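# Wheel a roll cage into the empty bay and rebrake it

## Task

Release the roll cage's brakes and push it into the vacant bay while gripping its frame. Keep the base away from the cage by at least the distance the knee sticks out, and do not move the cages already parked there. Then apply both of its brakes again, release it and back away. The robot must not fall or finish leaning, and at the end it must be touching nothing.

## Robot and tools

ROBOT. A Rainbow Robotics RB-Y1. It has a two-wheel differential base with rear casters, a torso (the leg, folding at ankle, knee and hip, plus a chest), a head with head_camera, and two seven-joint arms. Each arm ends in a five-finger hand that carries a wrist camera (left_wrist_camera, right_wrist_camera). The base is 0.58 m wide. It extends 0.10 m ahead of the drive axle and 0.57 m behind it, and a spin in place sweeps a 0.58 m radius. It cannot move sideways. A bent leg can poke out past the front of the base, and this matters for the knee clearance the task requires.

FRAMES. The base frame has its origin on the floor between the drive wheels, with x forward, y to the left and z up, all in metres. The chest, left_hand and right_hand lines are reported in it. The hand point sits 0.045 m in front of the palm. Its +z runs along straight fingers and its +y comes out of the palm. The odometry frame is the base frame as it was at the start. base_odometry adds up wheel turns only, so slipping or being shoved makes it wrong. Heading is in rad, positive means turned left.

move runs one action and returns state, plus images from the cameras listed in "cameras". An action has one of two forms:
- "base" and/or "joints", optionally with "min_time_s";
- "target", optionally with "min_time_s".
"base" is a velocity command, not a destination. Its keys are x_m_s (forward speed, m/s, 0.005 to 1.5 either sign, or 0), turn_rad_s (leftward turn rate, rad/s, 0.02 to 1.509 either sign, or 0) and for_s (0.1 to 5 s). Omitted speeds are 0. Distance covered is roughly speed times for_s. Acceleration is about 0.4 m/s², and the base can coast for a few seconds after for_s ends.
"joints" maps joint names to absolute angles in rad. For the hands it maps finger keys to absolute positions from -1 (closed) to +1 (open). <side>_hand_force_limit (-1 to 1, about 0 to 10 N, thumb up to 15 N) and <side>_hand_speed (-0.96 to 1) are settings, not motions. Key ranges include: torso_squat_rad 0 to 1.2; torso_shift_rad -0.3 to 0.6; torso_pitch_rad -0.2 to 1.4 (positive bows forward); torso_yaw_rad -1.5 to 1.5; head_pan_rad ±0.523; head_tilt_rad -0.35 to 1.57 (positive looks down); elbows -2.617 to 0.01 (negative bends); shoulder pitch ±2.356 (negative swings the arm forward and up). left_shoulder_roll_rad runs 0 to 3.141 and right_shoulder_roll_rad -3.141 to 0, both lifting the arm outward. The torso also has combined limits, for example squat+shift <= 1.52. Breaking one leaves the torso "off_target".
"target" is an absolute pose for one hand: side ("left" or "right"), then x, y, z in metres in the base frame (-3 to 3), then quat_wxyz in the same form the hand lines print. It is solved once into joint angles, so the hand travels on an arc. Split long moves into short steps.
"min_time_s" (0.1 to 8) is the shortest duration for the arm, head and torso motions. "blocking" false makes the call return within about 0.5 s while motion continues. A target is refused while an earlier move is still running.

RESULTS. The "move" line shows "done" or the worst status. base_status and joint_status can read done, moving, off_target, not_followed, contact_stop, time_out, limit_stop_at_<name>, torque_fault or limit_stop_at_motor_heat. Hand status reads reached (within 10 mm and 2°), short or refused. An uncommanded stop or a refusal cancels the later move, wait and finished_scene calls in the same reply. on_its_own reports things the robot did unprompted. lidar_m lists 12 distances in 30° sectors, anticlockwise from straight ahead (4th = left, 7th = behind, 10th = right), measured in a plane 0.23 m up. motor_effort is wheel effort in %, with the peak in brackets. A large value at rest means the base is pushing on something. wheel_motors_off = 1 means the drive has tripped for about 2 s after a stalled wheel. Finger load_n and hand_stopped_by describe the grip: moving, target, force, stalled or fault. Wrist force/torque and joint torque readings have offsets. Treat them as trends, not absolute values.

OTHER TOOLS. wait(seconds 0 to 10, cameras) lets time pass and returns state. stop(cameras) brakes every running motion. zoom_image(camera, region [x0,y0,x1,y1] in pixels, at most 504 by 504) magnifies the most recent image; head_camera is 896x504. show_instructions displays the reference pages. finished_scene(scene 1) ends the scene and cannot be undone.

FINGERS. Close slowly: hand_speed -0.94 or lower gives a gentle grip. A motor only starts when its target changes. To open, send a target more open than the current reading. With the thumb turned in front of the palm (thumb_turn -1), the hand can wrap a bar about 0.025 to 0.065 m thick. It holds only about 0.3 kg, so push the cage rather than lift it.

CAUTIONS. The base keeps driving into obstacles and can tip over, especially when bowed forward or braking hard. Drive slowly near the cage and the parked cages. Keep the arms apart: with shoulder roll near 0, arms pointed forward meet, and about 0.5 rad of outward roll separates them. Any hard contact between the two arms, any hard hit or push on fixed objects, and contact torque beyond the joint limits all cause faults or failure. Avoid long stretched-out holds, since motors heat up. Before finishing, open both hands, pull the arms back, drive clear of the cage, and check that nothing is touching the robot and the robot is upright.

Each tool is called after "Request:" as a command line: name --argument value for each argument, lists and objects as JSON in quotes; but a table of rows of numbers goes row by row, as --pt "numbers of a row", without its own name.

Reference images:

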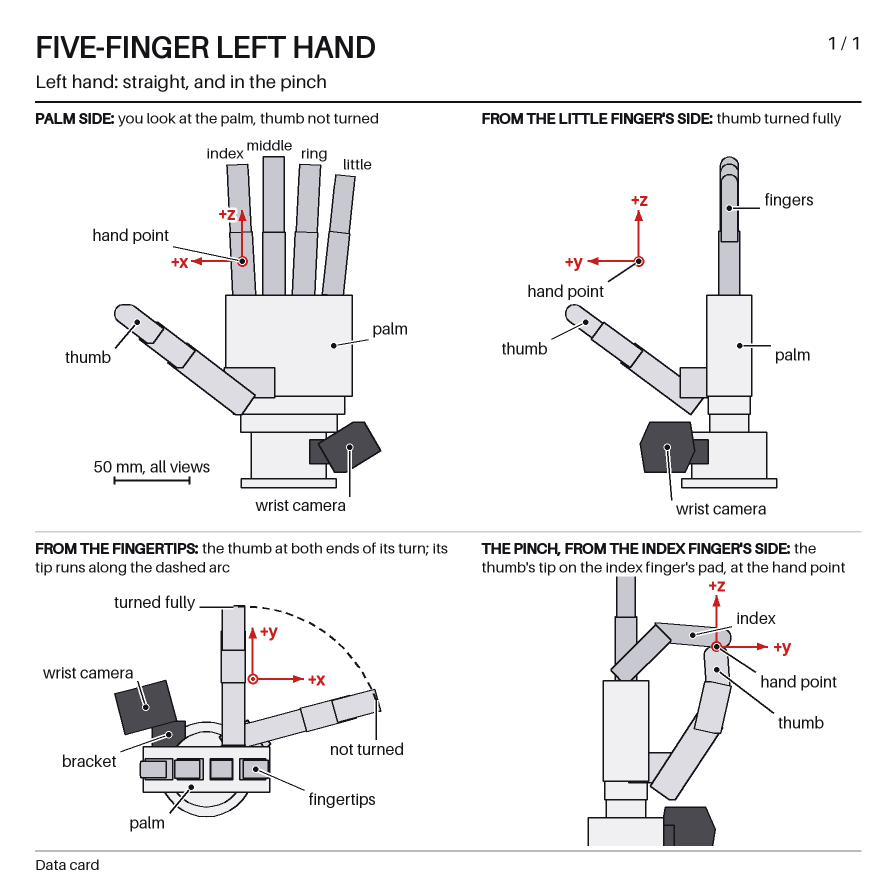

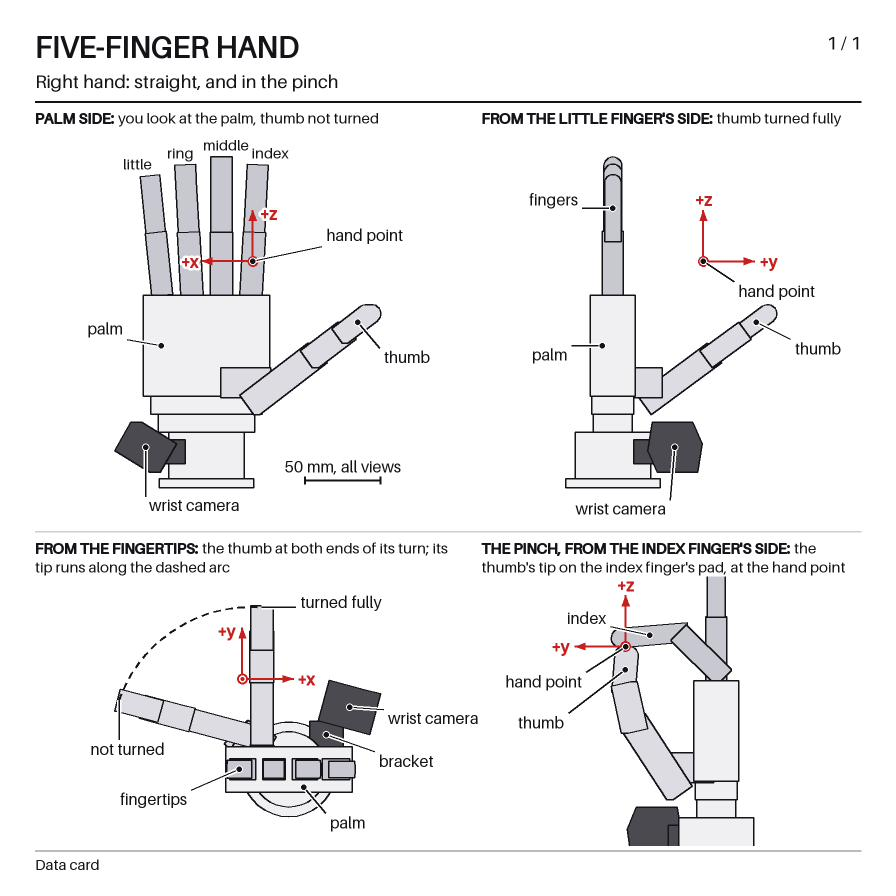

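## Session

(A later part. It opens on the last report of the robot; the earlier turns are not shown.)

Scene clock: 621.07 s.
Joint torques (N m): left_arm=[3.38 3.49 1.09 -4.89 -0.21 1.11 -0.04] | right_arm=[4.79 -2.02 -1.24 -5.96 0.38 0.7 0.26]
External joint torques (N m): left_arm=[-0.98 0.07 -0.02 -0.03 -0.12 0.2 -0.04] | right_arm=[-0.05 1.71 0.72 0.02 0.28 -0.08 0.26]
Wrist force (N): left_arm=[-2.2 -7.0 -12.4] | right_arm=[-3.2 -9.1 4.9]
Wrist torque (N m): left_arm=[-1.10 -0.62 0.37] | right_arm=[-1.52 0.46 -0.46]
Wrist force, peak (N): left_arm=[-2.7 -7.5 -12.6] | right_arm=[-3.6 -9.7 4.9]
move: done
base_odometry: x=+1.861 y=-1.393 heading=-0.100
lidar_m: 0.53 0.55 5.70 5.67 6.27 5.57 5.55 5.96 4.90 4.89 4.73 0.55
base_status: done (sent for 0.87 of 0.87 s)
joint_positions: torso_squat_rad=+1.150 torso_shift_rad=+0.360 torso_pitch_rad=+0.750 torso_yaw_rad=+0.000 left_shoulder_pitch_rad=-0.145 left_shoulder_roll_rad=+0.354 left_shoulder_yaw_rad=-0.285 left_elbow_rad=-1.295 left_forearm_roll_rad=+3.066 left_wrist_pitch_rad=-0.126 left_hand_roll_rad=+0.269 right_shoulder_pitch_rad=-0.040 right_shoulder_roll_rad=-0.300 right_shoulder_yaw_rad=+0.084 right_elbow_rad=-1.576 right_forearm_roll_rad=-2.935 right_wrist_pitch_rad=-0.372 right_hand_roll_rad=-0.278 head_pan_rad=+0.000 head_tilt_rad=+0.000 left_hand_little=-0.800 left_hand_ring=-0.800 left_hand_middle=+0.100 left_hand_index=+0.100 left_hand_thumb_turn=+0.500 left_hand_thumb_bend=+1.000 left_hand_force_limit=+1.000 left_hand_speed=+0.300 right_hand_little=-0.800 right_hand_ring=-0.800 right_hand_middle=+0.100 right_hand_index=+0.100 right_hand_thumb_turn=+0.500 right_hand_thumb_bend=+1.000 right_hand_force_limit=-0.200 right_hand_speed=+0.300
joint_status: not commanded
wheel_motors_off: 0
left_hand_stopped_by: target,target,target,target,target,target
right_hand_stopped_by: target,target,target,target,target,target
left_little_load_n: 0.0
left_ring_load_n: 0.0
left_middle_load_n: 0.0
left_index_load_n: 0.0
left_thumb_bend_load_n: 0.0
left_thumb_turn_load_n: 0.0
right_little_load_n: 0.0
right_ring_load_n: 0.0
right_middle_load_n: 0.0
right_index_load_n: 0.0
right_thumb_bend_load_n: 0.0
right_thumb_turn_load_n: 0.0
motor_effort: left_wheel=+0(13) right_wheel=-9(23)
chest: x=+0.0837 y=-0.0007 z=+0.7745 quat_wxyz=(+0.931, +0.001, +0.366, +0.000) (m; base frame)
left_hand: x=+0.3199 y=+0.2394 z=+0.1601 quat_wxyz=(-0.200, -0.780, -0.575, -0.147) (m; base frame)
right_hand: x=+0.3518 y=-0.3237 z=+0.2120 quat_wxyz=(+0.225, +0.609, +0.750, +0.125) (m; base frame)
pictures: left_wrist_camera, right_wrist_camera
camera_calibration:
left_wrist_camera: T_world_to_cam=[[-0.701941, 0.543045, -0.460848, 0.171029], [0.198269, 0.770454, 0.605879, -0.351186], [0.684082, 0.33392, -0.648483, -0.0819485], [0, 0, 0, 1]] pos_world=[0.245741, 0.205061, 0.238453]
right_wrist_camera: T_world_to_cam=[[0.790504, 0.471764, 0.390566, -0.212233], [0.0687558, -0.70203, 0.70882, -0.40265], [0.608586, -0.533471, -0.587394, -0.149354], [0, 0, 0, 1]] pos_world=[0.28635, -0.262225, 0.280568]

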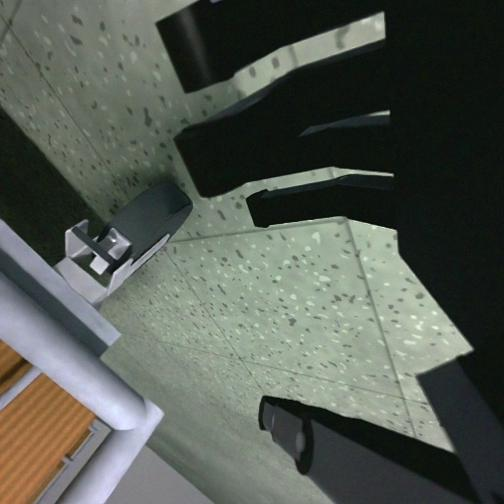

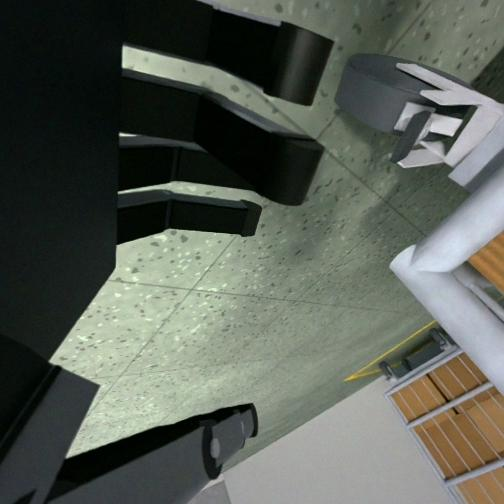

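Request:
move --base '{"x_m_s": 0.1, "for_s": 0.8}' --joints '{"right_hand_index": -0.8, "left_hand_middle": -0.8}'

Request:
move --target '{"side": "right", "x": 0.36, "y": -0.319, "z": 0.165, "quat_wxyz": [0.1749, 0.6852, 0.6852, 0.1749]}' --min_time_s 1

Request:
move --target '{"side": "left", "x": 0.36, "y": 0.166, "z": 0.165, "quat_wxyz": [0.199, 0.7799, 0.5751, 0.1468]}' --min_time_s 1 --cameras '["left_wrist_camera", "right_wrist_camera"]'

Scene clock: 623.70 s.
Joint torques (N m): left_arm=[3.28 3.27 0.89 -4.84 -0.09 1.13 -0.1] | right_arm=[5.22 -2.65 -1.56 -5.82 0.09 0.74 0.31]
External joint torques (N m): left_arm=[-1.09 -0.16 -0.23 0.02 0 0.22 -0.1] | right_arm=[0.37 1.08 0.4 0.16 -0.01 -0.04 0.32]
Wrist force (N): left_arm=[-2.3 -7.2 -12.0] | right_arm=[-3.2 -9.2 4.8]
Wrist torque (N m): left_arm=[-1.14 -0.59 0.37] | right_arm=[-1.50 0.48 -0.47]
Wrist force, peak (N): left_arm=[-2.8 -7.6 -12.5] | right_arm=[-3.5 -10.0 4.9]
move: done
base_odometry: x=+1.941 y=-1.401 heading=-0.099
lidar_m: 0.45 0.46 5.69 5.65 6.26 5.66 5.63 5.98 4.92 4.90 4.65 0.46
base_status: done (sent for 0.8 of 0.8 s)
joint_positions: torso_squat_rad=+1.150 torso_shift_rad=+0.360 torso_pitch_rad=+0.750 torso_yaw_rad=+0.000 left_shoulder_pitch_rad=-0.145 left_shoulder_roll_rad=+0.354 left_shoulder_yaw_rad=-0.285 left_elbow_rad=-1.295 left_forearm_roll_rad=+3.066 left_wrist_pitch_rad=-0.126 left_hand_roll_rad=+0.269 right_shoulder_pitch_rad=-0.040 right_shoulder_roll_rad=-0.300 right_shoulder_yaw_rad=+0.084 right_elbow_rad=-1.576 right_forearm_roll_rad=-2.935 right_wrist_pitch_rad=-0.372 right_hand_roll_rad=-0.278 head_pan_rad=+0.000 head_tilt_rad=+0.000 left_hand_little=-0.800 left_hand_ring=-0.800 left_hand_middle=-0.800 left_hand_index=+0.100 left_hand_thumb_turn=+0.500 left_hand_thumb_bend=+1.000 left_hand_force_limit=+1.000 left_hand_speed=+0.300 right_hand_little=-0.800 right_hand_ring=-0.800 right_hand_middle=+0.100 right_hand_index=-0.800 right_hand_thumb_turn=+0.500 right_hand_thumb_bend=+1.000 right_hand_force_limit=-0.200 right_hand_speed=+0.300
joint_status: all done
wheel_motors_off: 0
left_hand_stopped_by: target,target,target,target,target,target
right_hand_stopped_by: target,target,target,target,target,target
left_little_load_n: 0.0
left_ring_load_n: 0.5
left_middle_load_n: 0.0
left_index_load_n: 0.0
left_thumb_bend_load_n: 0.0
left_thumb_turn_load_n: 0.0
right_little_load_n: 0.0
right_ring_load_n: 0.0
right_middle_load_n: 0.0
right_index_load_n: 0.5
right_thumb_bend_load_n: 0.0
right_thumb_turn_load_n: 0.0
motor_effort: left_wheel=-1(26) right_wheel=-1(21)
chest: x=+0.0837 y=-0.0007 z=+0.7745 quat_wxyz=(+0.931, +0.001, +0.366, +0.000) (m; base frame)
left_hand: x=+0.3199 y=+0.2394 z=+0.1601 quat_wxyz=(-0.200, -0.780, -0.575, -0.147) (m; base frame)
right_hand: x=+0.3518 y=-0.3237 z=+0.2120 quat_wxyz=(+0.225, +0.609, +0.750, +0.125) (m; base frame)
pictures: none

Scene clock: 625.03 s.
Joint torques (N m): left_arm=[3.59 3.4 0.71 -4.72 -0.26 1.09 -0.09] | right_arm=[2.86 -5.77 -0.19 -4.02 -0.22 0.82 -0.48]
External joint torques (N m): left_arm=[-0.78 -0.03 -0.41 0.14 -0.17 0.18 -0.09] | right_arm=[-0.4 -1.69 1.61 1.19 -0.19 -0.06 -0.49]
Wrist force (N): left_arm=[-2.3 -7.7 -12.1] | right_arm=[-4.8 -9.4 5.0]
Wrist torque (N m): left_arm=[-1.20 -0.57 0.38] | right_arm=[-1.55 0.62 -0.67]
Wrist force, peak (N): left_arm=[-2.3 -7.5 -12.4] | right_arm=[-4.5 -10.1 5.3]
move: done
base_odometry: x=+1.941 y=-1.401 heading=-0.099
lidar_m: 0.44 0.47 5.68 5.66 6.25 5.65 5.63 5.98 4.93 4.90 4.63 0.47
base_status: not commanded
joint_positions: torso_squat_rad=+1.150 torso_shift_rad=+0.360 torso_pitch_rad=+0.750 torso_yaw_rad=+0.000 left_shoulder_pitch_rad=-0.145 left_shoulder_roll_rad=+0.354 left_shoulder_yaw_rad=-0.285 left_elbow_rad=-1.295 left_forearm_roll_rad=+3.066 left_wrist_pitch_rad=-0.126 left_hand_roll_rad=+0.269 right_shoulder_pitch_rad=-0.196 right_shoulder_roll_rad=-0.318 right_shoulder_yaw_rad=+0.110 right_elbow_rad=-1.309 right_forearm_roll_rad=-3.121 right_wrist_pitch_rad=-0.239 right_hand_roll_rad=-0.377 head_pan_rad=+0.000 head_tilt_rad=+0.000 left_hand_little=-0.800 left_hand_ring=-0.800 left_hand_middle=-0.800 left_hand_index=+0.100 left_hand_thumb_turn=+0.500 left_hand_thumb_bend=+1.000 left_hand_force_limit=+1.000 left_hand_speed=+0.300 right_hand_little=-0.800 right_hand_ring=-0.800 right_hand_middle=+0.100 right_hand_index=-0.800 right_hand_thumb_turn=+0.500 right_hand_thumb_bend=+1.000 right_hand_force_limit=-0.200 right_hand_speed=+0.300
joint_status: all done
wheel_motors_off: 0
left_hand_stopped_by: target,target,target,target,target,target
right_hand_stopped_by: target,target,target,target,target,target
left_little_load_n: 0.0
left_ring_load_n: 0.0
left_middle_load_n: 0.0
left_index_load_n: 0.0
left_thumb_bend_load_n: 0.0
left_thumb_turn_load_n: 0.0
right_little_load_n: 0.0
right_ring_load_n: 0.0
right_middle_load_n: 0.0
right_index_load_n: 0.0
right_thumb_bend_load_n: 0.0
right_thumb_turn_load_n: 0.0
motor_effort: left_wheel=+1(1) right_wheel=-1(2)
chest: x=+0.0837 y=-0.0007 z=+0.7745 quat_wxyz=(+0.931, +0.001, +0.366, +0.000) (m; base frame)
left_hand: x=+0.3199 y=+0.2394 z=+0.1601 quat_wxyz=(-0.200, -0.780, -0.575, -0.147) (m; base frame)
right_hand: x=+0.3601 y=-0.3190 z=+0.1652 quat_wxyz=(+0.175, +0.685, +0.685, +0.175) (m; base frame)
right_hand_status: reached (checked arc, planned for 1.0 s): 0 mm and 0.0 deg off.
pictures: none

Scene clock: 626.37 s.
Joint torques (N m): left_arm=[0.8 -0.66 1.67 -6.29 -0.22 0.72 -0.11] | right_arm=[2.77 -5.18 -0.6 -4.22 -0.09 0.9 -0.41]
External joint torques (N m): left_arm=[-1.05 -0.79 1.82 -0.15 -0.09 -0.2 -0.11] | right_arm=[-0.49 -1.1 1.2 0.98 -0.06 0.02 -0.41]
Wrist force (N): left_arm=[-2.2 -7.6 -12.3] | right_arm=[-4.6 -9.5 5.0]
Wrist torque (N m): left_arm=[-1.19 -0.61 0.40] | right_arm=[-1.58 0.57 -0.67]
Wrist force, peak (N): left_arm=[-2.1 -8.1 -12.2] | right_arm=[-5.0 -9.9 5.3]
move: done
base_odometry: x=+1.941 y=-1.401 heading=-0.099
lidar_m: 0.45 0.47 5.68 5.66 6.26 5.65 5.63 5.99 4.92 4.90 4.64 0.47
base_status: not commanded
joint_positions: torso_squat_rad=+1.150 torso_shift_rad=+0.360 torso_pitch_rad=+0.750 torso_yaw_rad=+0.000 left_shoulder_pitch_rad=-0.227 left_shoulder_roll_rad=+0.169 left_shoulder_yaw_rad=-0.252 left_elbow_rad=-1.334 left_forearm_roll_rad=+2.946 left_wrist_pitch_rad=-0.294 left_hand_roll_rad=+0.230 right_shoulder_pitch_rad=-0.196 right_shoulder_roll_rad=-0.318 right_shoulder_yaw_rad=+0.110 right_elbow_rad=-1.309 right_forearm_roll_rad=-3.121 right_wrist_pitch_rad=-0.239 right_hand_roll_rad=-0.377 head_pan_rad=+0.000 head_tilt_rad=+0.000 left_hand_little=-0.800 left_hand_ring=-0.800 left_hand_middle=-0.800 left_hand_index=+0.100 left_hand_thumb_turn=+0.500 left_hand_thumb_bend=+1.000 left_hand_force_limit=+1.000 left_hand_speed=+0.300 right_hand_little=-0.800 right_hand_ring=-0.800 right_hand_middle=+0.100 right_hand_index=-0.800 right_hand_thumb_turn=+0.500 right_hand_thumb_bend=+1.000 right_hand_force_limit=-0.200 right_hand_speed=+0.300
joint_status: all done
wheel_motors_off: 0
left_hand_stopped_by: target,target,target,target,target,target
right_hand_stopped_by: target,target,target,target,target,target
left_little_load_n: 0.0
left_ring_load_n: 0.0
left_middle_load_n: 0.0
left_index_load_n: 0.0
left_thumb_bend_load_n: 0.0
left_thumb_turn_load_n: 0.0
right_little_load_n: 0.0
right_ring_load_n: 0.0
right_middle_load_n: 0.0
right_index_load_n: 0.5
right_thumb_bend_load_n: 0.0
right_thumb_turn_load_n: 0.0
motor_effort: left_wheel=-1(2) right_wheel=-1(2)
chest: x=+0.0837 y=-0.0007 z=+0.7745 quat_wxyz=(+0.931, +0.001, +0.366, +0.000) (m; base frame)
left_hand: x=+0.3598 y=+0.1658 z=+0.1650 quat_wxyz=(-0.199, -0.780, -0.575, -0.146) (m; base frame)
left_hand_status: reached (checked arc, planned for 1.0 s): 0 mm and 0.1 deg off.
right_hand: x=+0.3601 y=-0.3190 z=+0.1652 quat_wxyz=(+0.175, +0.685, +0.685, +0.175) (m; base frame)
pictures: left_wrist_camera, right_wrist_camera
camera_calibration:
left_wrist_camera: T_world_to_cam=[[-0.702548, 0.543634, -0.459227, 0.241135], [0.199548, 0.769913, 0.606147, -0.305721], [0.683087, 0.33421, -0.649382, -0.0809965], [0, 0, 0, 1]] pos_world=[0.285742, 0.13136, 0.24345]
right_wrist_camera: T_world_to_cam=[[0.851052, 0.260937, 0.455656, -0.302477], [-0.0509068, -0.82269, 0.566206, -0.33849], [0.522608, -0.505067, -0.686869, -0.122968], [0, 0, 0, 1]] pos_world=[0.304457, -0.261652, 0.245017]

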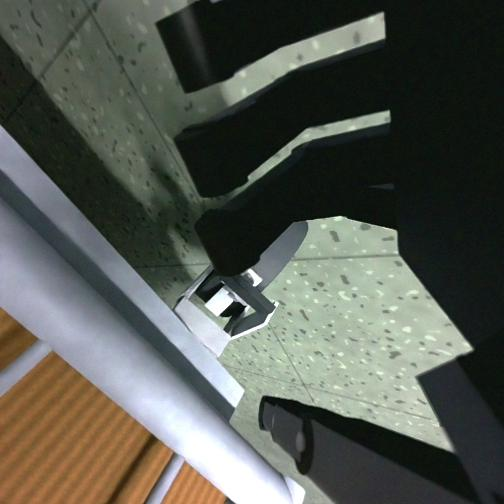

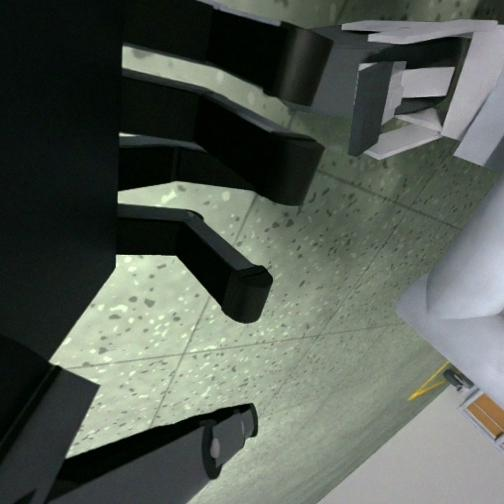

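Request:
move --target '{"side": "right", "x": 0.418, "y": -0.319, "z": 0.165, "quat_wxyz": [0.1749, 0.6852, 0.6852, 0.1749]}' --min_time_s 1.2

Request:
move --target '{"side": "left", "x": 0.408, "y": 0.166, "z": 0.165, "quat_wxyz": [0.199, 0.7799, 0.5751, 0.1468]}' --min_time_s 1.2 --cameras '["left_wrist_camera", "right_wrist_camera"]'

Scene clock: 628.40 s.
Joint torques (N m): left_arm=[0.84 -0.54 1.61 -6.19 -0.3 0.77 -0.15] | right_arm=[-0.18 -6.9 -0.95 -4.51 -0.54 0.43 -0.3]
External joint torques (N m): left_arm=[-1.01 -0.66 1.76 -0.05 -0.17 -0.15 -0.15] | right_arm=[-0.44 -1.82 1.3 1.05 -0.56 -0.42 -0.3]
Wrist force (N): left_arm=[-2.5 -7.8 -12.0] | right_arm=[-4.6 -9.6 5.3]
Wrist torque (N m): left_arm=[-1.26 -0.56 0.41] | right_arm=[-1.61 0.59 -0.68]
Wrist force, peak (N): left_arm=[-2.2 -7.8 -12.5] | right_arm=[-4.8 -9.9 4.9]
move: done
base_odometry: x=+1.941 y=-1.401 heading=-0.099
lidar_m: 0.45 0.47 5.68 5.65 6.26 5.66 5.63 5.97 4.93 4.90 4.64 0.46
base_status: not commanded
joint_positions: torso_squat_rad=+1.150 torso_shift_rad=+0.360 torso_pitch_rad=+0.750 torso_yaw_rad=+0.000 left_shoulder_pitch_rad=-0.227 left_shoulder_roll_rad=+0.169 left_shoulder_yaw_rad=-0.252 left_elbow_rad=-1.334 left_forearm_roll_rad=+2.946 left_wrist_pitch_rad=-0.294 left_hand_roll_rad=+0.230 right_shoulder_pitch_rad=-0.352 right_shoulder_roll_rad=-0.387 right_shoulder_yaw_rad=+0.162 right_elbow_rad=-1.247 right_forearm_roll_rad=-3.141 right_wrist_pitch_rad=-0.321 right_hand_roll_rad=-0.461 head_pan_rad=+0.000 head_tilt_rad=+0.000 left_hand_little=-0.800 left_hand_ring=-0.800 left_hand_middle=-0.800 left_hand_index=+0.100 left_hand_thumb_turn=+0.500 left_hand_thumb_bend=+1.000 left_hand_force_limit=+1.000 left_hand_speed=+0.300 right_hand_little=-0.800 right_hand_ring=-0.800 right_hand_middle=+0.100 right_hand_index=-0.800 right_hand_thumb_turn=+0.500 right_hand_thumb_bend=+1.000 right_hand_force_limit=-0.200 right_hand_speed=+0.300
joint_status: all done
wheel_motors_off: 0
left_hand_stopped_by: target,target,target,target,target,target
right_hand_stopped_by: target,target,target,target,target,target
left_little_load_n: 0.0
left_ring_load_n: 0.0
left_middle_load_n: 0.0
left_index_load_n: -0.5
left_thumb_bend_load_n: 0.0
left_thumb_turn_load_n: 0.0
right_little_load_n: 0.0
right_ring_load_n: 0.0
right_middle_load_n: 0.0
right_index_load_n: 0.0
right_thumb_bend_load_n: -0.5
right_thumb_turn_load_n: 0.5
motor_effort: left_wheel=-1(2) right_wheel=-1(2)
chest: x=+0.0837 y=-0.0007 z=+0.7745 quat_wxyz=(+0.931, +0.001, +0.366, +0.000) (m; base frame)
left_hand: x=+0.3598 y=+0.1658 z=+0.1650 quat_wxyz=(-0.199, -0.780, -0.575, -0.146) (m; base frame)
right_hand: x=+0.4180 y=-0.3190 z=+0.1651 quat_wxyz=(+0.175, +0.685, +0.685, +0.175) (m; base frame)
right_hand_status: reached (checked arc, planned for 1.2 s): 0 mm and 0.1 deg off.
pictures: none

Scene clock: 629.93 s.
Joint torques (N m): left_arm=[-1.88 0.75 -1.05 -5.65 0.05 0.78 -0.15] | right_arm=[-0.26 -6.83 -0.27 -4.68 -0.36 0.51 -0.36]
External joint torques (N m): left_arm=[-1.24 0.18 -1.41 0.98 0.2 -0.14 -0.15] | right_arm=[-0.51 -1.75 1.99 0.88 -0.39 -0.34 -0.36]
Wrist force (N): left_arm=[-2.3 -7.7 -12.3] | right_arm=[-4.2 -9.7 5.2]
Wrist torque (N m): left_arm=[-1.19 -0.58 0.37] | right_arm=[-1.59 0.52 -0.66]
Wrist force, peak (N): left_arm=[-2.3 -7.8 -12.6] | right_arm=[-4.6 -9.8 5.2]
move: done
base_odometry: x=+1.941 y=-1.401 heading=-0.099
lidar_m: 0.44 0.48 5.69 5.66 6.26 5.66 5.63 5.97 4.92 4.90 4.63 0.46
base_status: not commanded
joint_positions: torso_squat_rad=+1.150 torso_shift_rad=+0.360 torso_pitch_rad=+0.750 torso_yaw_rad=+0.000 left_shoulder_pitch_rad=-0.358 left_shoulder_roll_rad=+0.208 left_shoulder_yaw_rad=-0.259 left_elbow_rad=-1.293 left_forearm_roll_rad=+3.022 left_wrist_pitch_rad=-0.369 left_hand_roll_rad=+0.229 right_shoulder_pitch_rad=-0.352 right_shoulder_roll_rad=-0.387 right_shoulder_yaw_rad=+0.162 right_elbow_rad=-1.247 right_forearm_roll_rad=-3.141 right_wrist_pitch_rad=-0.321 right_hand_roll_rad=-0.461 head_pan_rad=+0.000 head_tilt_rad=+0.000 left_hand_little=-0.800 left_hand_ring=-0.800 left_hand_middle=-0.800 left_hand_index=+0.100 left_hand_thumb_turn=+0.500 left_hand_thumb_bend=+1.000 left_hand_force_limit=+1.000 left_hand_speed=+0.300 right_hand_little=-0.800 right_hand_ring=-0.800 right_hand_middle=+0.100 right_hand_index=-0.800 right_hand_thumb_turn=+0.500 right_hand_thumb_bend=+1.000 right_hand_force_limit=-0.200 right_hand_speed=+0.300
joint_status: all done
wheel_motors_off: 0
left_hand_stopped_by: target,target,target,target,target,target
right_hand_stopped_by: target,target,target,target,target,target
left_little_load_n: 0.0
left_ring_load_n: 0.0
left_middle_load_n: 0.0
left_index_load_n: 0.0
left_thumb_bend_load_n: 0.0
left_thumb_turn_load_n: 0.0
right_little_load_n: 0.5
right_ring_load_n: 0.0
right_middle_load_n: 0.0
right_index_load_n: 0.5
right_thumb_bend_load_n: 0.0
right_thumb_turn_load_n: 0.0
motor_effort: left_wheel=+0(2) right_wheel=-1(2)
chest: x=+0.0837 y=-0.0007 z=+0.7745 quat_wxyz=(+0.931, +0.001, +0.366, +0.000) (m; base frame)
left_hand: x=+0.4079 y=+0.1664 z=+0.1656 quat_wxyz=(-0.199, -0.780, -0.575, -0.147) (m; base frame)
left_hand_status: reached (checked arc, planned for 1.2 s): 1 mm and 0.1 deg off.
right_hand: x=+0.4179 y=-0.3190 z=+0.1650 quat_wxyz=(+0.175, +0.685, +0.685, +0.175) (m; base frame)
pictures: left_wrist_camera, right_wrist_camera
camera_calibration:
left_wrist_camera: T_world_to_cam=[[-0.703199, 0.54298, -0.459003, 0.275235], [0.197894, 0.769543, 0.607159, -0.315637], [0.682897, 0.33612, -0.648594, -0.11398], [0, 0, 0, 1]] pos_world=[0.333844, 0.13176, 0.244049]
right_wrist_camera: T_world_to_cam=[[0.850779, 0.261144, 0.456047, -0.351566], [-0.0511865, -0.822492, 0.566469, -0.335403], [0.523025, -0.505284, -0.686392, -0.153566], [0, 0, 0, 1]] pos_world=[0.362256, -0.261651, 0.24492]

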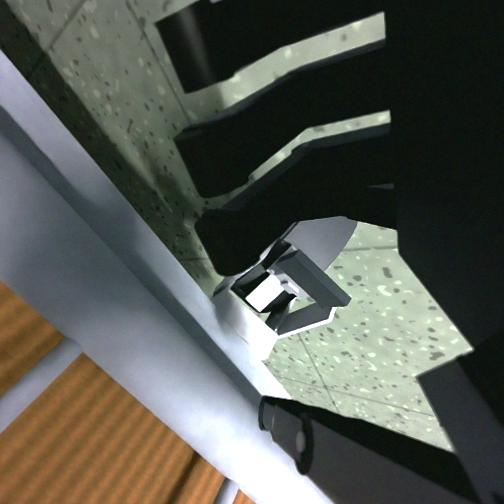

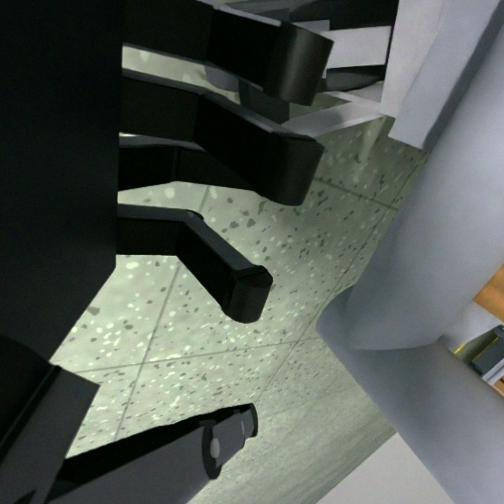

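Request:
move --target '{"side": "left", "x": 0.408, "y": 0.187, "z": 0.165, "quat_wxyz": [0.199, 0.7799, 0.5751, 0.1468]}' --min_time_s 0.8 --cameras '["left_wrist_camera"]'

Request:
zoom_image --camera "left_wrist_camera" --region '[170, 170, 420, 420]'

Scene clock: 631.63 s.
Joint torques (N m): left_arm=[1.99 8.54 6 -5.08 -0.4 0.07 0.43] | right_arm=[-0.35 -6.5 -1.29 -4.86 -0.23 0.63 -0.46]
External joint torques (N m): left_arm=[2.45 6.95 5.17 1.42 -0.25 -0.85 0.43] | right_arm=[-0.61 -1.41 0.97 0.7 -0.25 -0.22 -0.47]
Wrist force (N): left_arm=[-14.7 -5.3 -9.5] | right_arm=[-4.2 -9.4 5.0]
Wrist torque (N m): left_arm=[-1.25 -0.85 0.23] | right_arm=[-1.53 0.53 -0.65]
Wrist force, peak (N): left_arm=[-16.3 -5.8 -9.5] | right_arm=[-4.6 -9.6 5.2]
move: done
base_odometry: x=+1.941 y=-1.401 heading=-0.099
lidar_m: 0.44 0.48 5.68 5.66 6.26 5.65 5.62 5.97 4.93 4.90 4.64 0.46
base_status: not commanded
joint_positions: torso_squat_rad=+1.150 torso_shift_rad=+0.360 torso_pitch_rad=+0.750 torso_yaw_rad=+0.000 left_shoulder_pitch_rad=-0.355 left_shoulder_roll_rad=+0.266 left_shoulder_yaw_rad=-0.273 left_elbow_rad=-1.295 left_forearm_roll_rad=+3.079 left_wrist_pitch_rad=-0.351 left_hand_roll_rad=+0.229 right_shoulder_pitch_rad=-0.352 right_shoulder_roll_rad=-0.387 right_shoulder_yaw_rad=+0.162 right_elbow_rad=-1.247 right_forearm_roll_rad=-3.141 right_wrist_pitch_rad=-0.321 right_hand_roll_rad=-0.461 head_pan_rad=+0.000 head_tilt_rad=+0.000 left_hand_little=-0.800 left_hand_ring=-0.800 left_hand_middle=-0.800 left_hand_index=+0.100 left_hand_thumb_turn=+0.500 left_hand_thumb_bend=+1.000 left_hand_force_limit=+1.000 left_hand_speed=+0.300 right_hand_little=-0.800 right_hand_ring=-0.800 right_hand_middle=+0.100 right_hand_index=-0.800 right_hand_thumb_turn=+0.500 right_hand_thumb_bend=+1.000 right_hand_force_limit=-0.200 right_hand_speed=+0.300
joint_status: all done
wheel_motors_off: 0
left_hand_stopped_by: target,target,target,target,target,target
right_hand_stopped_by: target,target,target,target,target,target
left_little_load_n: 0.0
left_ring_load_n: 0.0
left_middle_load_n: 0.5
left_index_load_n: 1.5
left_thumb_bend_load_n: 0.0
left_thumb_turn_load_n: 0.0
right_little_load_n: 0.0
right_ring_load_n: 0.0
right_middle_load_n: 0.5
right_index_load_n: 0.0
right_thumb_bend_load_n: 0.0
right_thumb_turn_load_n: 0.5
motor_effort: left_wheel=+0(2) right_wheel=-1(1)
chest: x=+0.0837 y=-0.0007 z=+0.7745 quat_wxyz=(+0.931, +0.001, +0.366, +0.000) (m; base frame)
left_hand: x=+0.4085 y=+0.1850 z=+0.1654 quat_wxyz=(-0.199, -0.779, -0.575, -0.148) (m; base frame)
left_hand_status: reached (checked arc, planned for 0.8 s): 2 mm and 0.1 deg off.
right_hand: x=+0.4179 y=-0.3192 z=+0.1651 quat_wxyz=(+0.175, +0.685, +0.685, +0.175) (m; base frame)
pictures: left_wrist_camera
camera_calibration:
left_wrist_camera: T_world_to_cam=[[-0.702502, 0.542592, -0.460527, 0.265546], [0.196669, 0.769905, 0.607097, -0.329499], [0.683968, 0.335916, -0.647571, -0.121342], [0, 0, 0, 1]] pos_world=[0.334343, 0.150361, 0.243751]

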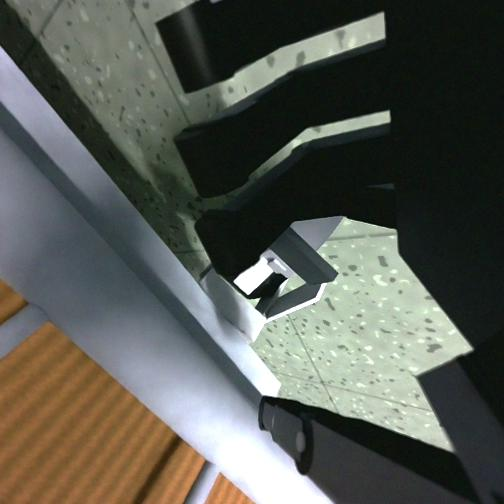

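Scaled by 2.016 from the camera's 504x504 image, which has a finer 720x720 frame.

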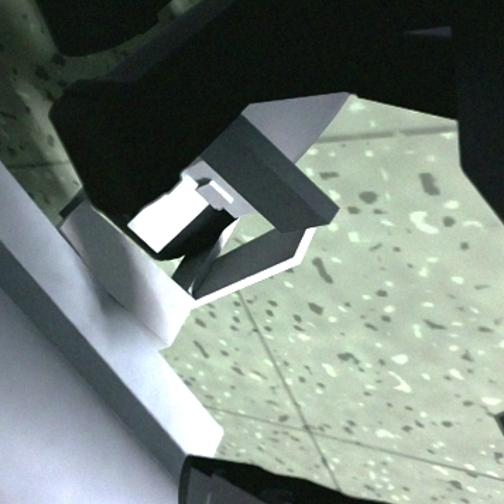

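Request:
move --target '{"side": "left", "x": 0.408, "y": 0.197, "z": 0.165, "quat_wxyz": [0.199, 0.7799, 0.5751, 0.1468]}' --min_time_s 0.8 --cameras '["left_wrist_camera"]'

Request:
zoom_image --camera "left_wrist_camera" --region '[170, 170, 420, 420]'

Scene clock: 632.87 s.
Joint torques (N m): left_arm=[5.3 22.85 19.1 -1.05 -1.43 -2.34 1.82] | right_arm=[-0.31 -6.94 -0.99 -4.45 -0.45 0.59 -0.28]
External joint torques (N m): left_arm=[5.68 20.77 18.05 5.38 -1.29 -3.27 1.82] | right_arm=[-0.57 -1.84 1.27 1.11 -0.48 -0.26 -0.28]
Wrist force (N): left_arm=[-39.3 -1.7 -2.5] | right_arm=[-4.4 -9.8 4.9]
Wrist torque (N m): left_arm=[-1.37 -1.37 0.06] | right_arm=[-1.60 0.57 -0.69]
Wrist force, peak (N): left_arm=[-41.0 -1.8 -2.9] | right_arm=[-4.4 -9.8 5.1]
move: done
base_odometry: x=+1.941 y=-1.401 heading=-0.100
lidar_m: 0.44 0.47 5.68 5.66 6.26 5.65 5.63 5.99 4.92 4.90 4.64 0.47
base_status: not commanded
joint_positions: torso_squat_rad=+1.150 torso_shift_rad=+0.360 torso_pitch_rad=+0.750 torso_yaw_rad=-0.001 left_shoulder_pitch_rad=-0.354 left_shoulder_roll_rad=+0.298 left_shoulder_yaw_rad=-0.287 left_elbow_rad=-1.296 left_forearm_roll_rad=+3.114 left_wrist_pitch_rad=-0.340 left_hand_roll_rad=+0.230 right_shoulder_pitch_rad=-0.352 right_shoulder_roll_rad=-0.387 right_shoulder_yaw_rad=+0.162 right_elbow_rad=-1.247 right_forearm_roll_rad=-3.141 right_wrist_pitch_rad=-0.321 right_hand_roll_rad=-0.461 head_pan_rad=+0.000 head_tilt_rad=+0.000 left_hand_little=-0.800 left_hand_ring=-0.800 left_hand_middle=-0.800 left_hand_index=+0.100 left_hand_thumb_turn=+0.500 left_hand_thumb_bend=+1.000 left_hand_force_limit=+1.000 left_hand_speed=+0.300 right_hand_little=-0.800 right_hand_ring=-0.800 right_hand_middle=+0.100 right_hand_index=-0.800 right_hand_thumb_turn=+0.500 right_hand_thumb_bend=+1.000 right_hand_force_limit=-0.200 right_hand_speed=+0.300
joint_status: all done
wheel_motors_off: 0
left_hand_stopped_by: target,target,target,target,target,target
right_hand_stopped_by: target,target,target,target,target,target
left_little_load_n: 0.0
left_ring_load_n: 0.0
left_middle_load_n: 0.0
left_index_load_n: 4.0
left_thumb_bend_load_n: 0.0
left_thumb_turn_load_n: 0.0
right_little_load_n: 0.0
right_ring_load_n: 0.0
right_middle_load_n: 0.0
right_index_load_n: 0.0
right_thumb_bend_load_n: 0.0
right_thumb_turn_load_n: 0.0
motor_effort: left_wheel=-3(4) right_wheel=+6(6)
chest: x=+0.0837 y=-0.0007 z=+0.7745 quat_wxyz=(+0.931, +0.001, +0.366, +0.000) (m; base frame)
left_hand: x=+0.4084 y=+0.1910 z=+0.1656 quat_wxyz=(-0.202, -0.780, -0.575, -0.145) (m; base frame)
left_hand_status: reached (checked arc, planned for 0.8 s): 6 mm and 0.4 deg off.
right_hand: x=+0.4177 y=-0.3196 z=+0.1652 quat_wxyz=(+0.176, +0.685, +0.685, +0.174) (m; base frame)
pictures: left_wrist_camera
camera_calibration:
left_wrist_camera: T_world_to_cam=[[-0.700597, 0.541712, -0.464447, 0.262304], [0.199272, 0.773528, 0.601618, -0.335125], [0.685167, 0.328941, -0.64988, -0.121996], [0, 0, 0, 1]] pos_world=[0.334138, 0.157265, 0.244161]

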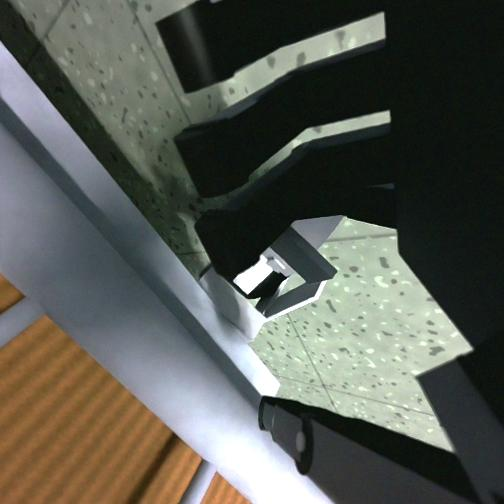

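Scaled by 2.016 from the camera's 504x504 image, which has a finer 720x720 frame.

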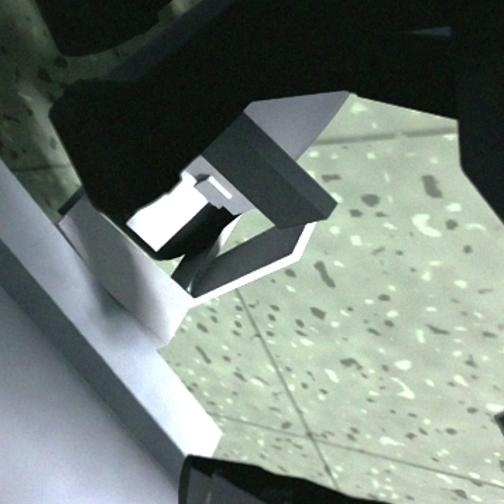

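Request:
move --target '{"side": "left", "x": 0.408, "y": 0.204, "z": 0.165, "quat_wxyz": [0.199, 0.7799, 0.5751, 0.1468]}' --min_time_s 0.8 --cameras '["left_wrist_camera"]'

Request:
zoom_image --camera "left_wrist_camera" --region '[170, 170, 420, 420]'

Scene clock: 634.50 s.
Joint torques (N m): left_arm=[7.8 33.19 28.74 1.99 -2.08 -3.87 3] | right_arm=[-0.12 -6.48 -0.96 -4.66 -0.47 0.55 -0.43]
External joint torques (N m): left_arm=[8.12 30.79 27.55 8.36 -1.95 -4.8 3.01] | right_arm=[-0.38 -1.38 1.31 0.89 -0.5 -0.3 -0.43]
Wrist force (N): left_arm=[-58.4 -0.2 2.1] | right_arm=[-4.6 -9.6 4.7]
Wrist torque (N m): left_arm=[-1.51 -1.75 -0.06] | right_arm=[-1.56 0.62 -0.69]
Wrist force, peak (N): left_arm=[-59.2 -0.1 1.7] | right_arm=[-4.4 -9.9 5.2]
move: done
base_odometry: x=+1.941 y=-1.401 heading=-0.100
lidar_m: 0.44 0.47 5.68 5.65 6.25 5.66 5.63 5.98 4.92 4.90 4.64 0.46
base_status: not commanded
joint_positions: torso_squat_rad=+1.150 torso_shift_rad=+0.360 torso_pitch_rad=+0.750 torso_yaw_rad=-0.001 left_shoulder_pitch_rad=-0.354 left_shoulder_roll_rad=+0.319 left_shoulder_yaw_rad=-0.297 left_elbow_rad=-1.297 left_forearm_roll_rad=+3.136 left_wrist_pitch_rad=-0.332 left_hand_roll_rad=+0.230 right_shoulder_pitch_rad=-0.352 right_shoulder_roll_rad=-0.387 right_shoulder_yaw_rad=+0.162 right_elbow_rad=-1.247 right_forearm_roll_rad=-3.141 right_wrist_pitch_rad=-0.321 right_hand_roll_rad=-0.461 head_pan_rad=+0.000 head_tilt_rad=+0.000 left_hand_little=-0.800 left_hand_ring=-0.800 left_hand_middle=-0.800 left_hand_index=+0.101 left_hand_thumb_turn=+0.500 left_hand_thumb_bend=+1.000 left_hand_force_limit=+1.000 left_hand_speed=+0.300 right_hand_little=-0.800 right_hand_ring=-0.800 right_hand_middle=+0.100 right_hand_index=-0.800 right_hand_thumb_turn=+0.500 right_hand_thumb_bend=+1.000 right_hand_force_limit=-0.200 right_hand_speed=+0.300
joint_status: all done
wheel_motors_off: 0
left_hand_stopped_by: target,target,target,target,target,target
right_hand_stopped_by: target,target,target,target,target,target
left_little_load_n: 0.0
left_ring_load_n: 0.0
left_middle_load_n: 0.0
left_index_load_n: 6.0
left_thumb_bend_load_n: 0.0
left_thumb_turn_load_n: 0.0
right_little_load_n: 0.0
right_ring_load_n: 0.0
right_middle_load_n: 0.0
right_index_load_n: 0.0
right_thumb_bend_load_n: 0.0
right_thumb_turn_load_n: 0.0
motor_effort: left_wheel=-7(8) right_wheel=+11(11)
chest: x=+0.0837 y=-0.0007 z=+0.7745 quat_wxyz=(+0.930, +0.001, +0.366, -0.001) (m; base frame)
left_hand: x=+0.4084 y=+0.1953 z=+0.1659 quat_wxyz=(-0.204, -0.780, -0.574, -0.144) (m; base frame)
left_hand_status: reached (checked arc, planned for 0.8 s): 9 mm and 0.7 deg off.
right_hand: x=+0.4176 y=-0.3199 z=+0.1653 quat_wxyz=(+0.176, +0.686, +0.685, +0.174) (m; base frame)
pictures: left_wrist_camera
camera_calibration:
left_wrist_camera: T_world_to_cam=[[-0.69934, 0.541028, -0.467133, 0.260173], [0.200597, 0.775813, 0.598226, -0.33891], [0.686065, 0.324658, -0.651086, -0.122585], [0, 0, 0, 1]] pos_world=[0.334035, 0.161968, 0.244467]

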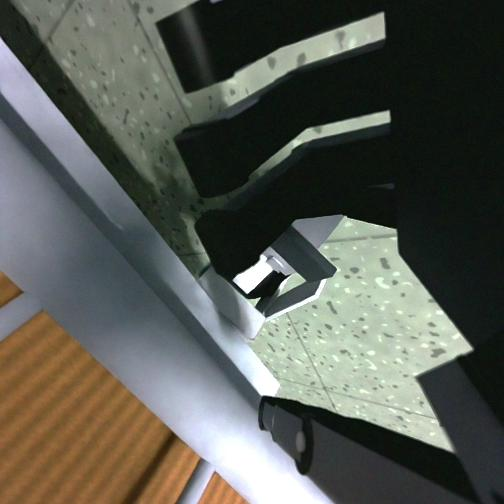

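Scaled by 2.016 from the camera's 504x504 image, which has a finer 720x720 frame.

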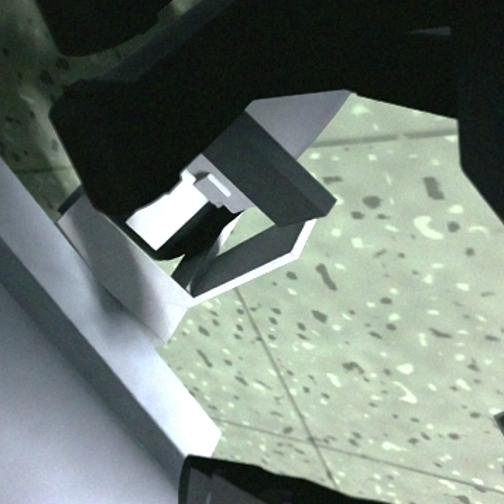

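Request:
move --target '{"side": "left", "x": 0.408, "y": 0.209, "z": 0.165, "quat_wxyz": [0.199, 0.7799, 0.5751, 0.1468]}' --min_time_s 0.8 --cameras '["left_wrist_camera"]'

Scene clock: 636.20 s.
Joint torques (N m): left_arm=[8.16 40.91 35.77 5 -2.5 -5.51 3.66] | right_arm=[-0.05 -6.65 -0.68 -4.51 -0.3 0.5 -0.27]
External joint torques (N m): left_arm=[8.45 38.26 34.47 11.32 -2.36 -6.44 3.67] | right_arm=[-0.31 -1.54 1.59 1.05 -0.32 -0.35 -0.27]
Wrist force (N): left_arm=[-71.1 2.4 7.8] | right_arm=[-4.6 -9.5 5.3]
Wrist torque (N m): left_arm=[-1.59 -2.07 -0.11] | right_arm=[-1.60 0.60 -0.68]
Wrist force, peak (N): left_arm=[-72.0 2.2 7.0] | right_arm=[-4.6 -9.8 5.2]
move: short
base_odometry: x=+1.941 y=-1.401 heading=-0.100
lidar_m: 0.44 0.46 5.69 5.65 6.25 5.65 5.63 5.97 4.92 4.89 4.64 0.46
base_status: not commanded
joint_positions: torso_squat_rad=+1.150 torso_shift_rad=+0.360 torso_pitch_rad=+0.750 torso_yaw_rad=-0.002 left_shoulder_pitch_rad=-0.354 left_shoulder_roll_rad=+0.337 left_shoulder_yaw_rad=-0.309 left_elbow_rad=-1.297 left_forearm_roll_rad=+3.142 left_wrist_pitch_rad=-0.326 left_hand_roll_rad=+0.247 right_shoulder_pitch_rad=-0.352 right_shoulder_roll_rad=-0.387 right_shoulder_yaw_rad=+0.162 right_elbow_rad=-1.247 right_forearm_roll_rad=-3.141 right_wrist_pitch_rad=-0.321 right_hand_roll_rad=-0.461 head_pan_rad=+0.000 head_tilt_rad=+0.000 left_hand_little=-0.800 left_hand_ring=-0.800 left_hand_middle=-0.800 left_hand_index=+0.101 left_hand_thumb_turn=+0.500 left_hand_thumb_bend=+1.000 left_hand_force_limit=+1.000 left_hand_speed=+0.300 right_hand_little=-0.800 right_hand_ring=-0.800 right_hand_middle=+0.100 right_hand_index=-0.800 right_hand_thumb_turn=+0.500 right_hand_thumb_bend=+1.000 right_hand_force_limit=-0.200 right_hand_speed=+0.300
joint_status: all done
wheel_motors_off: 0
left_hand_stopped_by: target,target,target,target,target,target
right_hand_stopped_by: target,target,target,target,target,target
left_little_load_n: 0.0
left_ring_load_n: 0.0
left_middle_load_n: 0.0
left_index_load_n: 9.0
left_thumb_bend_load_n: 0.0
left_thumb_turn_load_n: 0.0
right_little_load_n: 0.0
right_ring_load_n: 0.0
right_middle_load_n: 0.0
right_index_load_n: 0.0
right_thumb_bend_load_n: 0.0
right_thumb_turn_load_n: 0.0
motor_effort: left_wheel=-10(11) right_wheel=+15(15)
chest: x=+0.0837 y=-0.0007 z=+0.7745 quat_wxyz=(+0.930, +0.001, +0.366, -0.001) (m; base frame)
left_hand: x=+0.4081 y=+0.1984 z=+0.1660 quat_wxyz=(-0.206, -0.780, -0.574, -0.143) (m; base frame)
left_hand_status: short (checked arc, planned for 0.8 s): 11 mm and 0.9 deg off.
right_hand: x=+0.4175 y=-0.3201 z=+0.1653 quat_wxyz=(+0.176, +0.686, +0.685, +0.174) (m; base frame)
pictures: left_wrist_camera
camera_calibration:
left_wrist_camera: T_world_to_cam=[[-0.698706, 0.540441, -0.468757, 0.258554], [0.201088, 0.777174, 0.596291, -0.341449], [0.686567, 0.322371, -0.651693, -0.122958], [0, 0, 0, 1]] pos_world=[0.333733, 0.16527, 0.244671]

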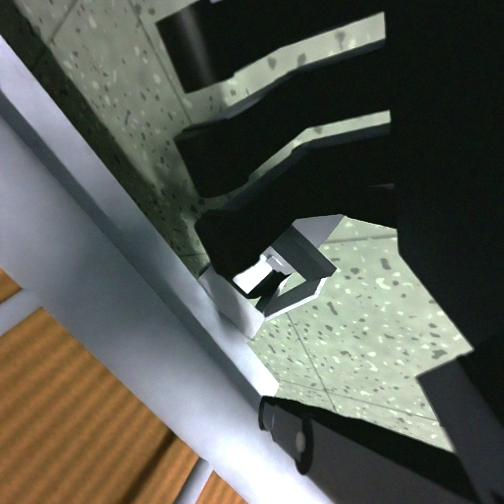

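Request:
move --target '{"side": "left", "x": 0.40, "y": 0.17, "z": 0.165, "quat_wxyz": [0.199, 0.7799, 0.5751, 0.1468]}' --min_time_s 1

Request:
move --base '{"x_m_s": -0.3, "for_s": 2.0}' --cameras '["head_camera"]'

Request:
zoom_image --camera "head_camera" --region '[200, 290, 320, 390]'

Request:
zoom_image --camera "head_camera" --region '[490, 300, 610, 400]'

Scene clock: 639.80 s.
Joint torques (N m): left_arm=[0.28 -0.52 2.13 -6.79 -0.34 0.75 -0.2] | right_arm=[-0.36 -6.58 -0.56 -4.66 -0.41 0.52 -0.38]
External joint torques (N m): left_arm=[0.44 -1.29 1.73 -0.25 -0.19 -0.17 -0.2] | right_arm=[-0.62 -1.5 1.69 0.9 -0.43 -0.33 -0.39]
Wrist force (N): left_arm=[-2.3 -7.7 -11.4] | right_arm=[-4.8 -9.4 5.0]
Wrist torque (N m): left_arm=[-1.25 -0.59 0.37] | right_arm=[-1.57 0.62 -0.68]
Wrist force, peak (N): left_arm=[-71.5 3.4 8.6] | right_arm=[-4.7 -9.7 5.2]
move: done
base_odometry: x=+1.941 y=-1.401 heading=-0.100
lidar_m: 0.44 0.47 5.69 5.65 6.26 5.65 5.63 5.98 4.92 4.91 4.64 0.46
base_status: not commanded
joint_positions: torso_squat_rad=+1.150 torso_shift_rad=+0.360 torso_pitch_rad=+0.750 torso_yaw_rad=+0.000 left_shoulder_pitch_rad=-0.335 left_shoulder_roll_rad=+0.221 left_shoulder_yaw_rad=-0.267 left_elbow_rad=-1.303 left_forearm_roll_rad=+3.019 left_wrist_pitch_rad=-0.355 left_hand_roll_rad=+0.240 right_shoulder_pitch_rad=-0.352 right_shoulder_roll_rad=-0.387 right_shoulder_yaw_rad=+0.162 right_elbow_rad=-1.247 right_forearm_roll_rad=-3.141 right_wrist_pitch_rad=-0.321 right_hand_roll_rad=-0.461 head_pan_rad=+0.000 head_tilt_rad=+0.000 left_hand_little=-0.800 left_hand_ring=-0.800 left_hand_middle=-0.800 left_hand_index=+0.100 left_hand_thumb_turn=+0.500 left_hand_thumb_bend=+1.000 left_hand_force_limit=+1.000 left_hand_speed=+0.300 right_hand_little=-0.800 right_hand_ring=-0.800 right_hand_middle=+0.100 right_hand_index=-0.800 right_hand_thumb_turn=+0.500 right_hand_thumb_bend=+1.000 right_hand_force_limit=-0.200 right_hand_speed=+0.300
joint_status: all done
wheel_motors_off: 0
left_hand_stopped_by: target,target,target,target,target,target
right_hand_stopped_by: target,target,target,target,target,target
left_little_load_n: 0.0
left_ring_load_n: 0.0
left_middle_load_n: 0.0
left_index_load_n: 0.0
left_thumb_bend_load_n: 0.0
left_thumb_turn_load_n: 0.0
right_little_load_n: 0.0
right_ring_load_n: 0.0
right_middle_load_n: 0.0
right_index_load_n: 0.0
right_thumb_bend_load_n: 0.0
right_thumb_turn_load_n: 0.0
motor_effort: left_wheel=-3(11) right_wheel=+4(15)
chest: x=+0.0837 y=-0.0007 z=+0.7745 quat_wxyz=(+0.930, +0.001, +0.366, +0.000) (m; base frame)
left_hand: x=+0.3998 y=+0.1708 z=+0.1652 quat_wxyz=(-0.199, -0.780, -0.575, -0.147) (m; base frame)
left_hand_status: reached (checked arc, planned for 1.0 s): 1 mm and 0.0 deg off.
right_hand: x=+0.4179 y=-0.3191 z=+0.1650 quat_wxyz=(+0.175, +0.685, +0.685, +0.175) (m; base frame)
pictures: none

Scene clock: 643.17 s.
Joint torques (N m): left_arm=[-0.87 -0.26 2.14 -6.51 -0.34 0.75 -0.09] | right_arm=[-0.46 -6.93 -1.38 -4.65 -0.35 0.46 -0.24]
External joint torques (N m): left_arm=[-0.7 -1.04 1.74 0.02 -0.18 -0.17 -0.08] | right_arm=[-0.71 -1.85 0.88 0.91 -0.37 -0.38 -0.25]
Wrist force (N): left_arm=[-2.6 -8.0 -11.5] | right_arm=[-4.3 -9.3 4.9]
Wrist torque (N m): left_arm=[-1.30 -0.51 0.38] | right_arm=[-1.52 0.56 -0.67]
Wrist force, peak (N): left_arm=[-2.5 -8.2 -11.9] | right_arm=[-4.7 -9.7 5.3]
move: done
base_odometry: x=+1.344 y=-1.342 heading=-0.100
lidar_m: 1.05 1.10 5.79 5.77 6.16 5.06 5.03 5.56 4.82 4.80 5.32 1.09
base_status: done (sent for 2 of 2 s)
joint_positions: torso_squat_rad=+1.150 torso_shift_rad=+0.360 torso_pitch_rad=+0.750 torso_yaw_rad=+0.000 left_shoulder_pitch_rad=-0.335 left_shoulder_roll_rad=+0.221 left_shoulder_yaw_rad=-0.267 left_elbow_rad=-1.303 left_forearm_roll_rad=+3.019 left_wrist_pitch_rad=-0.355 left_hand_roll_rad=+0.240 right_shoulder_pitch_rad=-0.352 right_shoulder_roll_rad=-0.387 right_shoulder_yaw_rad=+0.162 right_elbow_rad=-1.247 right_forearm_roll_rad=-3.141 right_wrist_pitch_rad=-0.321 right_hand_roll_rad=-0.461 head_pan_rad=+0.000 head_tilt_rad=+0.000 left_hand_little=-0.800 left_hand_ring=-0.800 left_hand_middle=-0.800 left_hand_index=+0.100 left_hand_thumb_turn=+0.500 left_hand_thumb_bend=+1.000 left_hand_force_limit=+1.000 left_hand_speed=+0.300 right_hand_little=-0.800 right_hand_ring=-0.800 right_hand_middle=+0.100 right_hand_index=-0.800 right_hand_thumb_turn=+0.500 right_hand_thumb_bend=+1.000 right_hand_force_limit=-0.200 right_hand_speed=+0.300
joint_status: not commanded
wheel_motors_off: 0
left_hand_stopped_by: target,target,target,target,target,target
right_hand_stopped_by: target,target,target,target,target,target
left_little_load_n: 0.0
left_ring_load_n: 0.0
left_middle_load_n: 0.0
left_index_load_n: 0.0
left_thumb_bend_load_n: 0.0
left_thumb_turn_load_n: 0.5
right_little_load_n: 0.5
right_ring_load_n: 0.0
right_middle_load_n: 0.0
right_index_load_n: 0.0
right_thumb_bend_load_n: 0.0
right_thumb_turn_load_n: 0.0
motor_effort: left_wheel=+0(15) right_wheel=+2(36)
chest: x=+0.0836 y=-0.0007 z=+0.7745 quat_wxyz=(+0.931, +0.001, +0.366, +0.000) (m; base frame)
left_hand: x=+0.3997 y=+0.1709 z=+0.1652 quat_wxyz=(-0.199, -0.780, -0.575, -0.147) (m; base frame)
right_hand: x=+0.4179 y=-0.3191 z=+0.1651 quat_wxyz=(+0.175, +0.685, +0.685, +0.175) (m; base frame)
pictures: head_camera
camera_calibration:
head_camera: T_world_to_cam=[[0.00513399, -0.997816, 0.0658529, -0.0581331], [-0.600674, -0.0557265, -0.79755, 0.904299], [0.799478, -0.0354615, -0.599648, 0.288578], [0, 0, 0, 1]] pos_world=[0.312776, 0.00262074, 0.898097]

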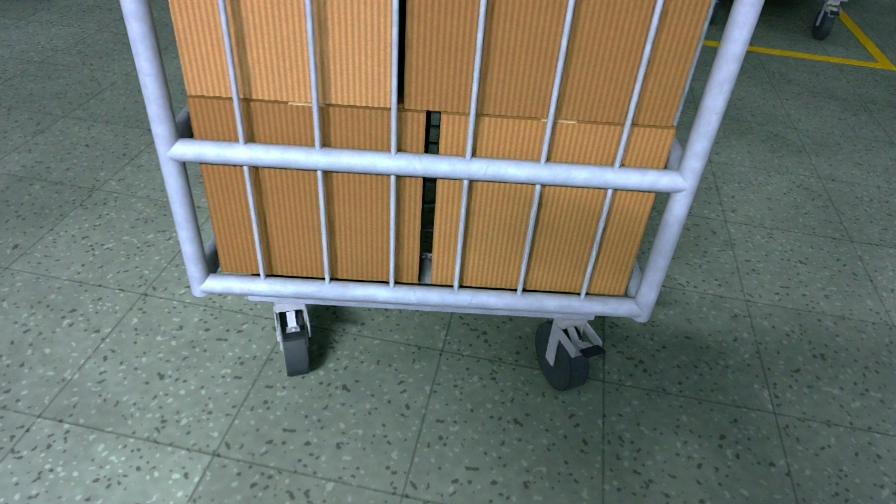

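Scaled by 4.200 from the camera's 896x504 image, which has a finer 1280x720 frame.

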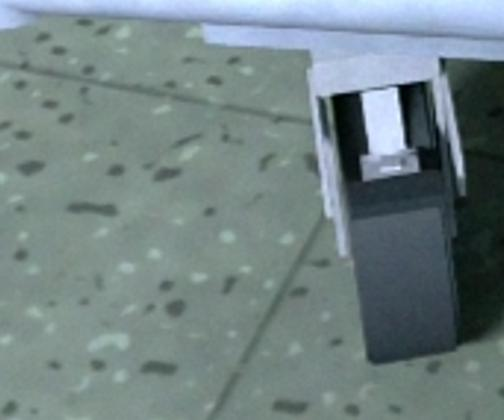

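Scaled by 4.200 from the camera's 896x504 image, which has a finer 1280x720 frame.

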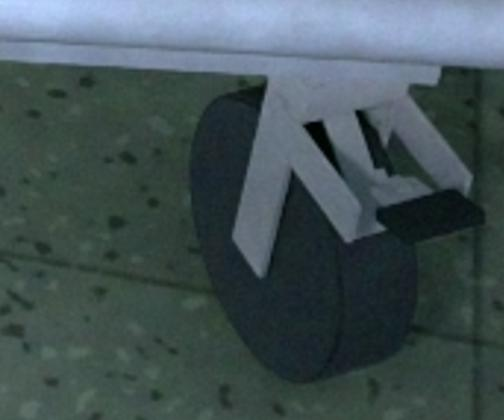

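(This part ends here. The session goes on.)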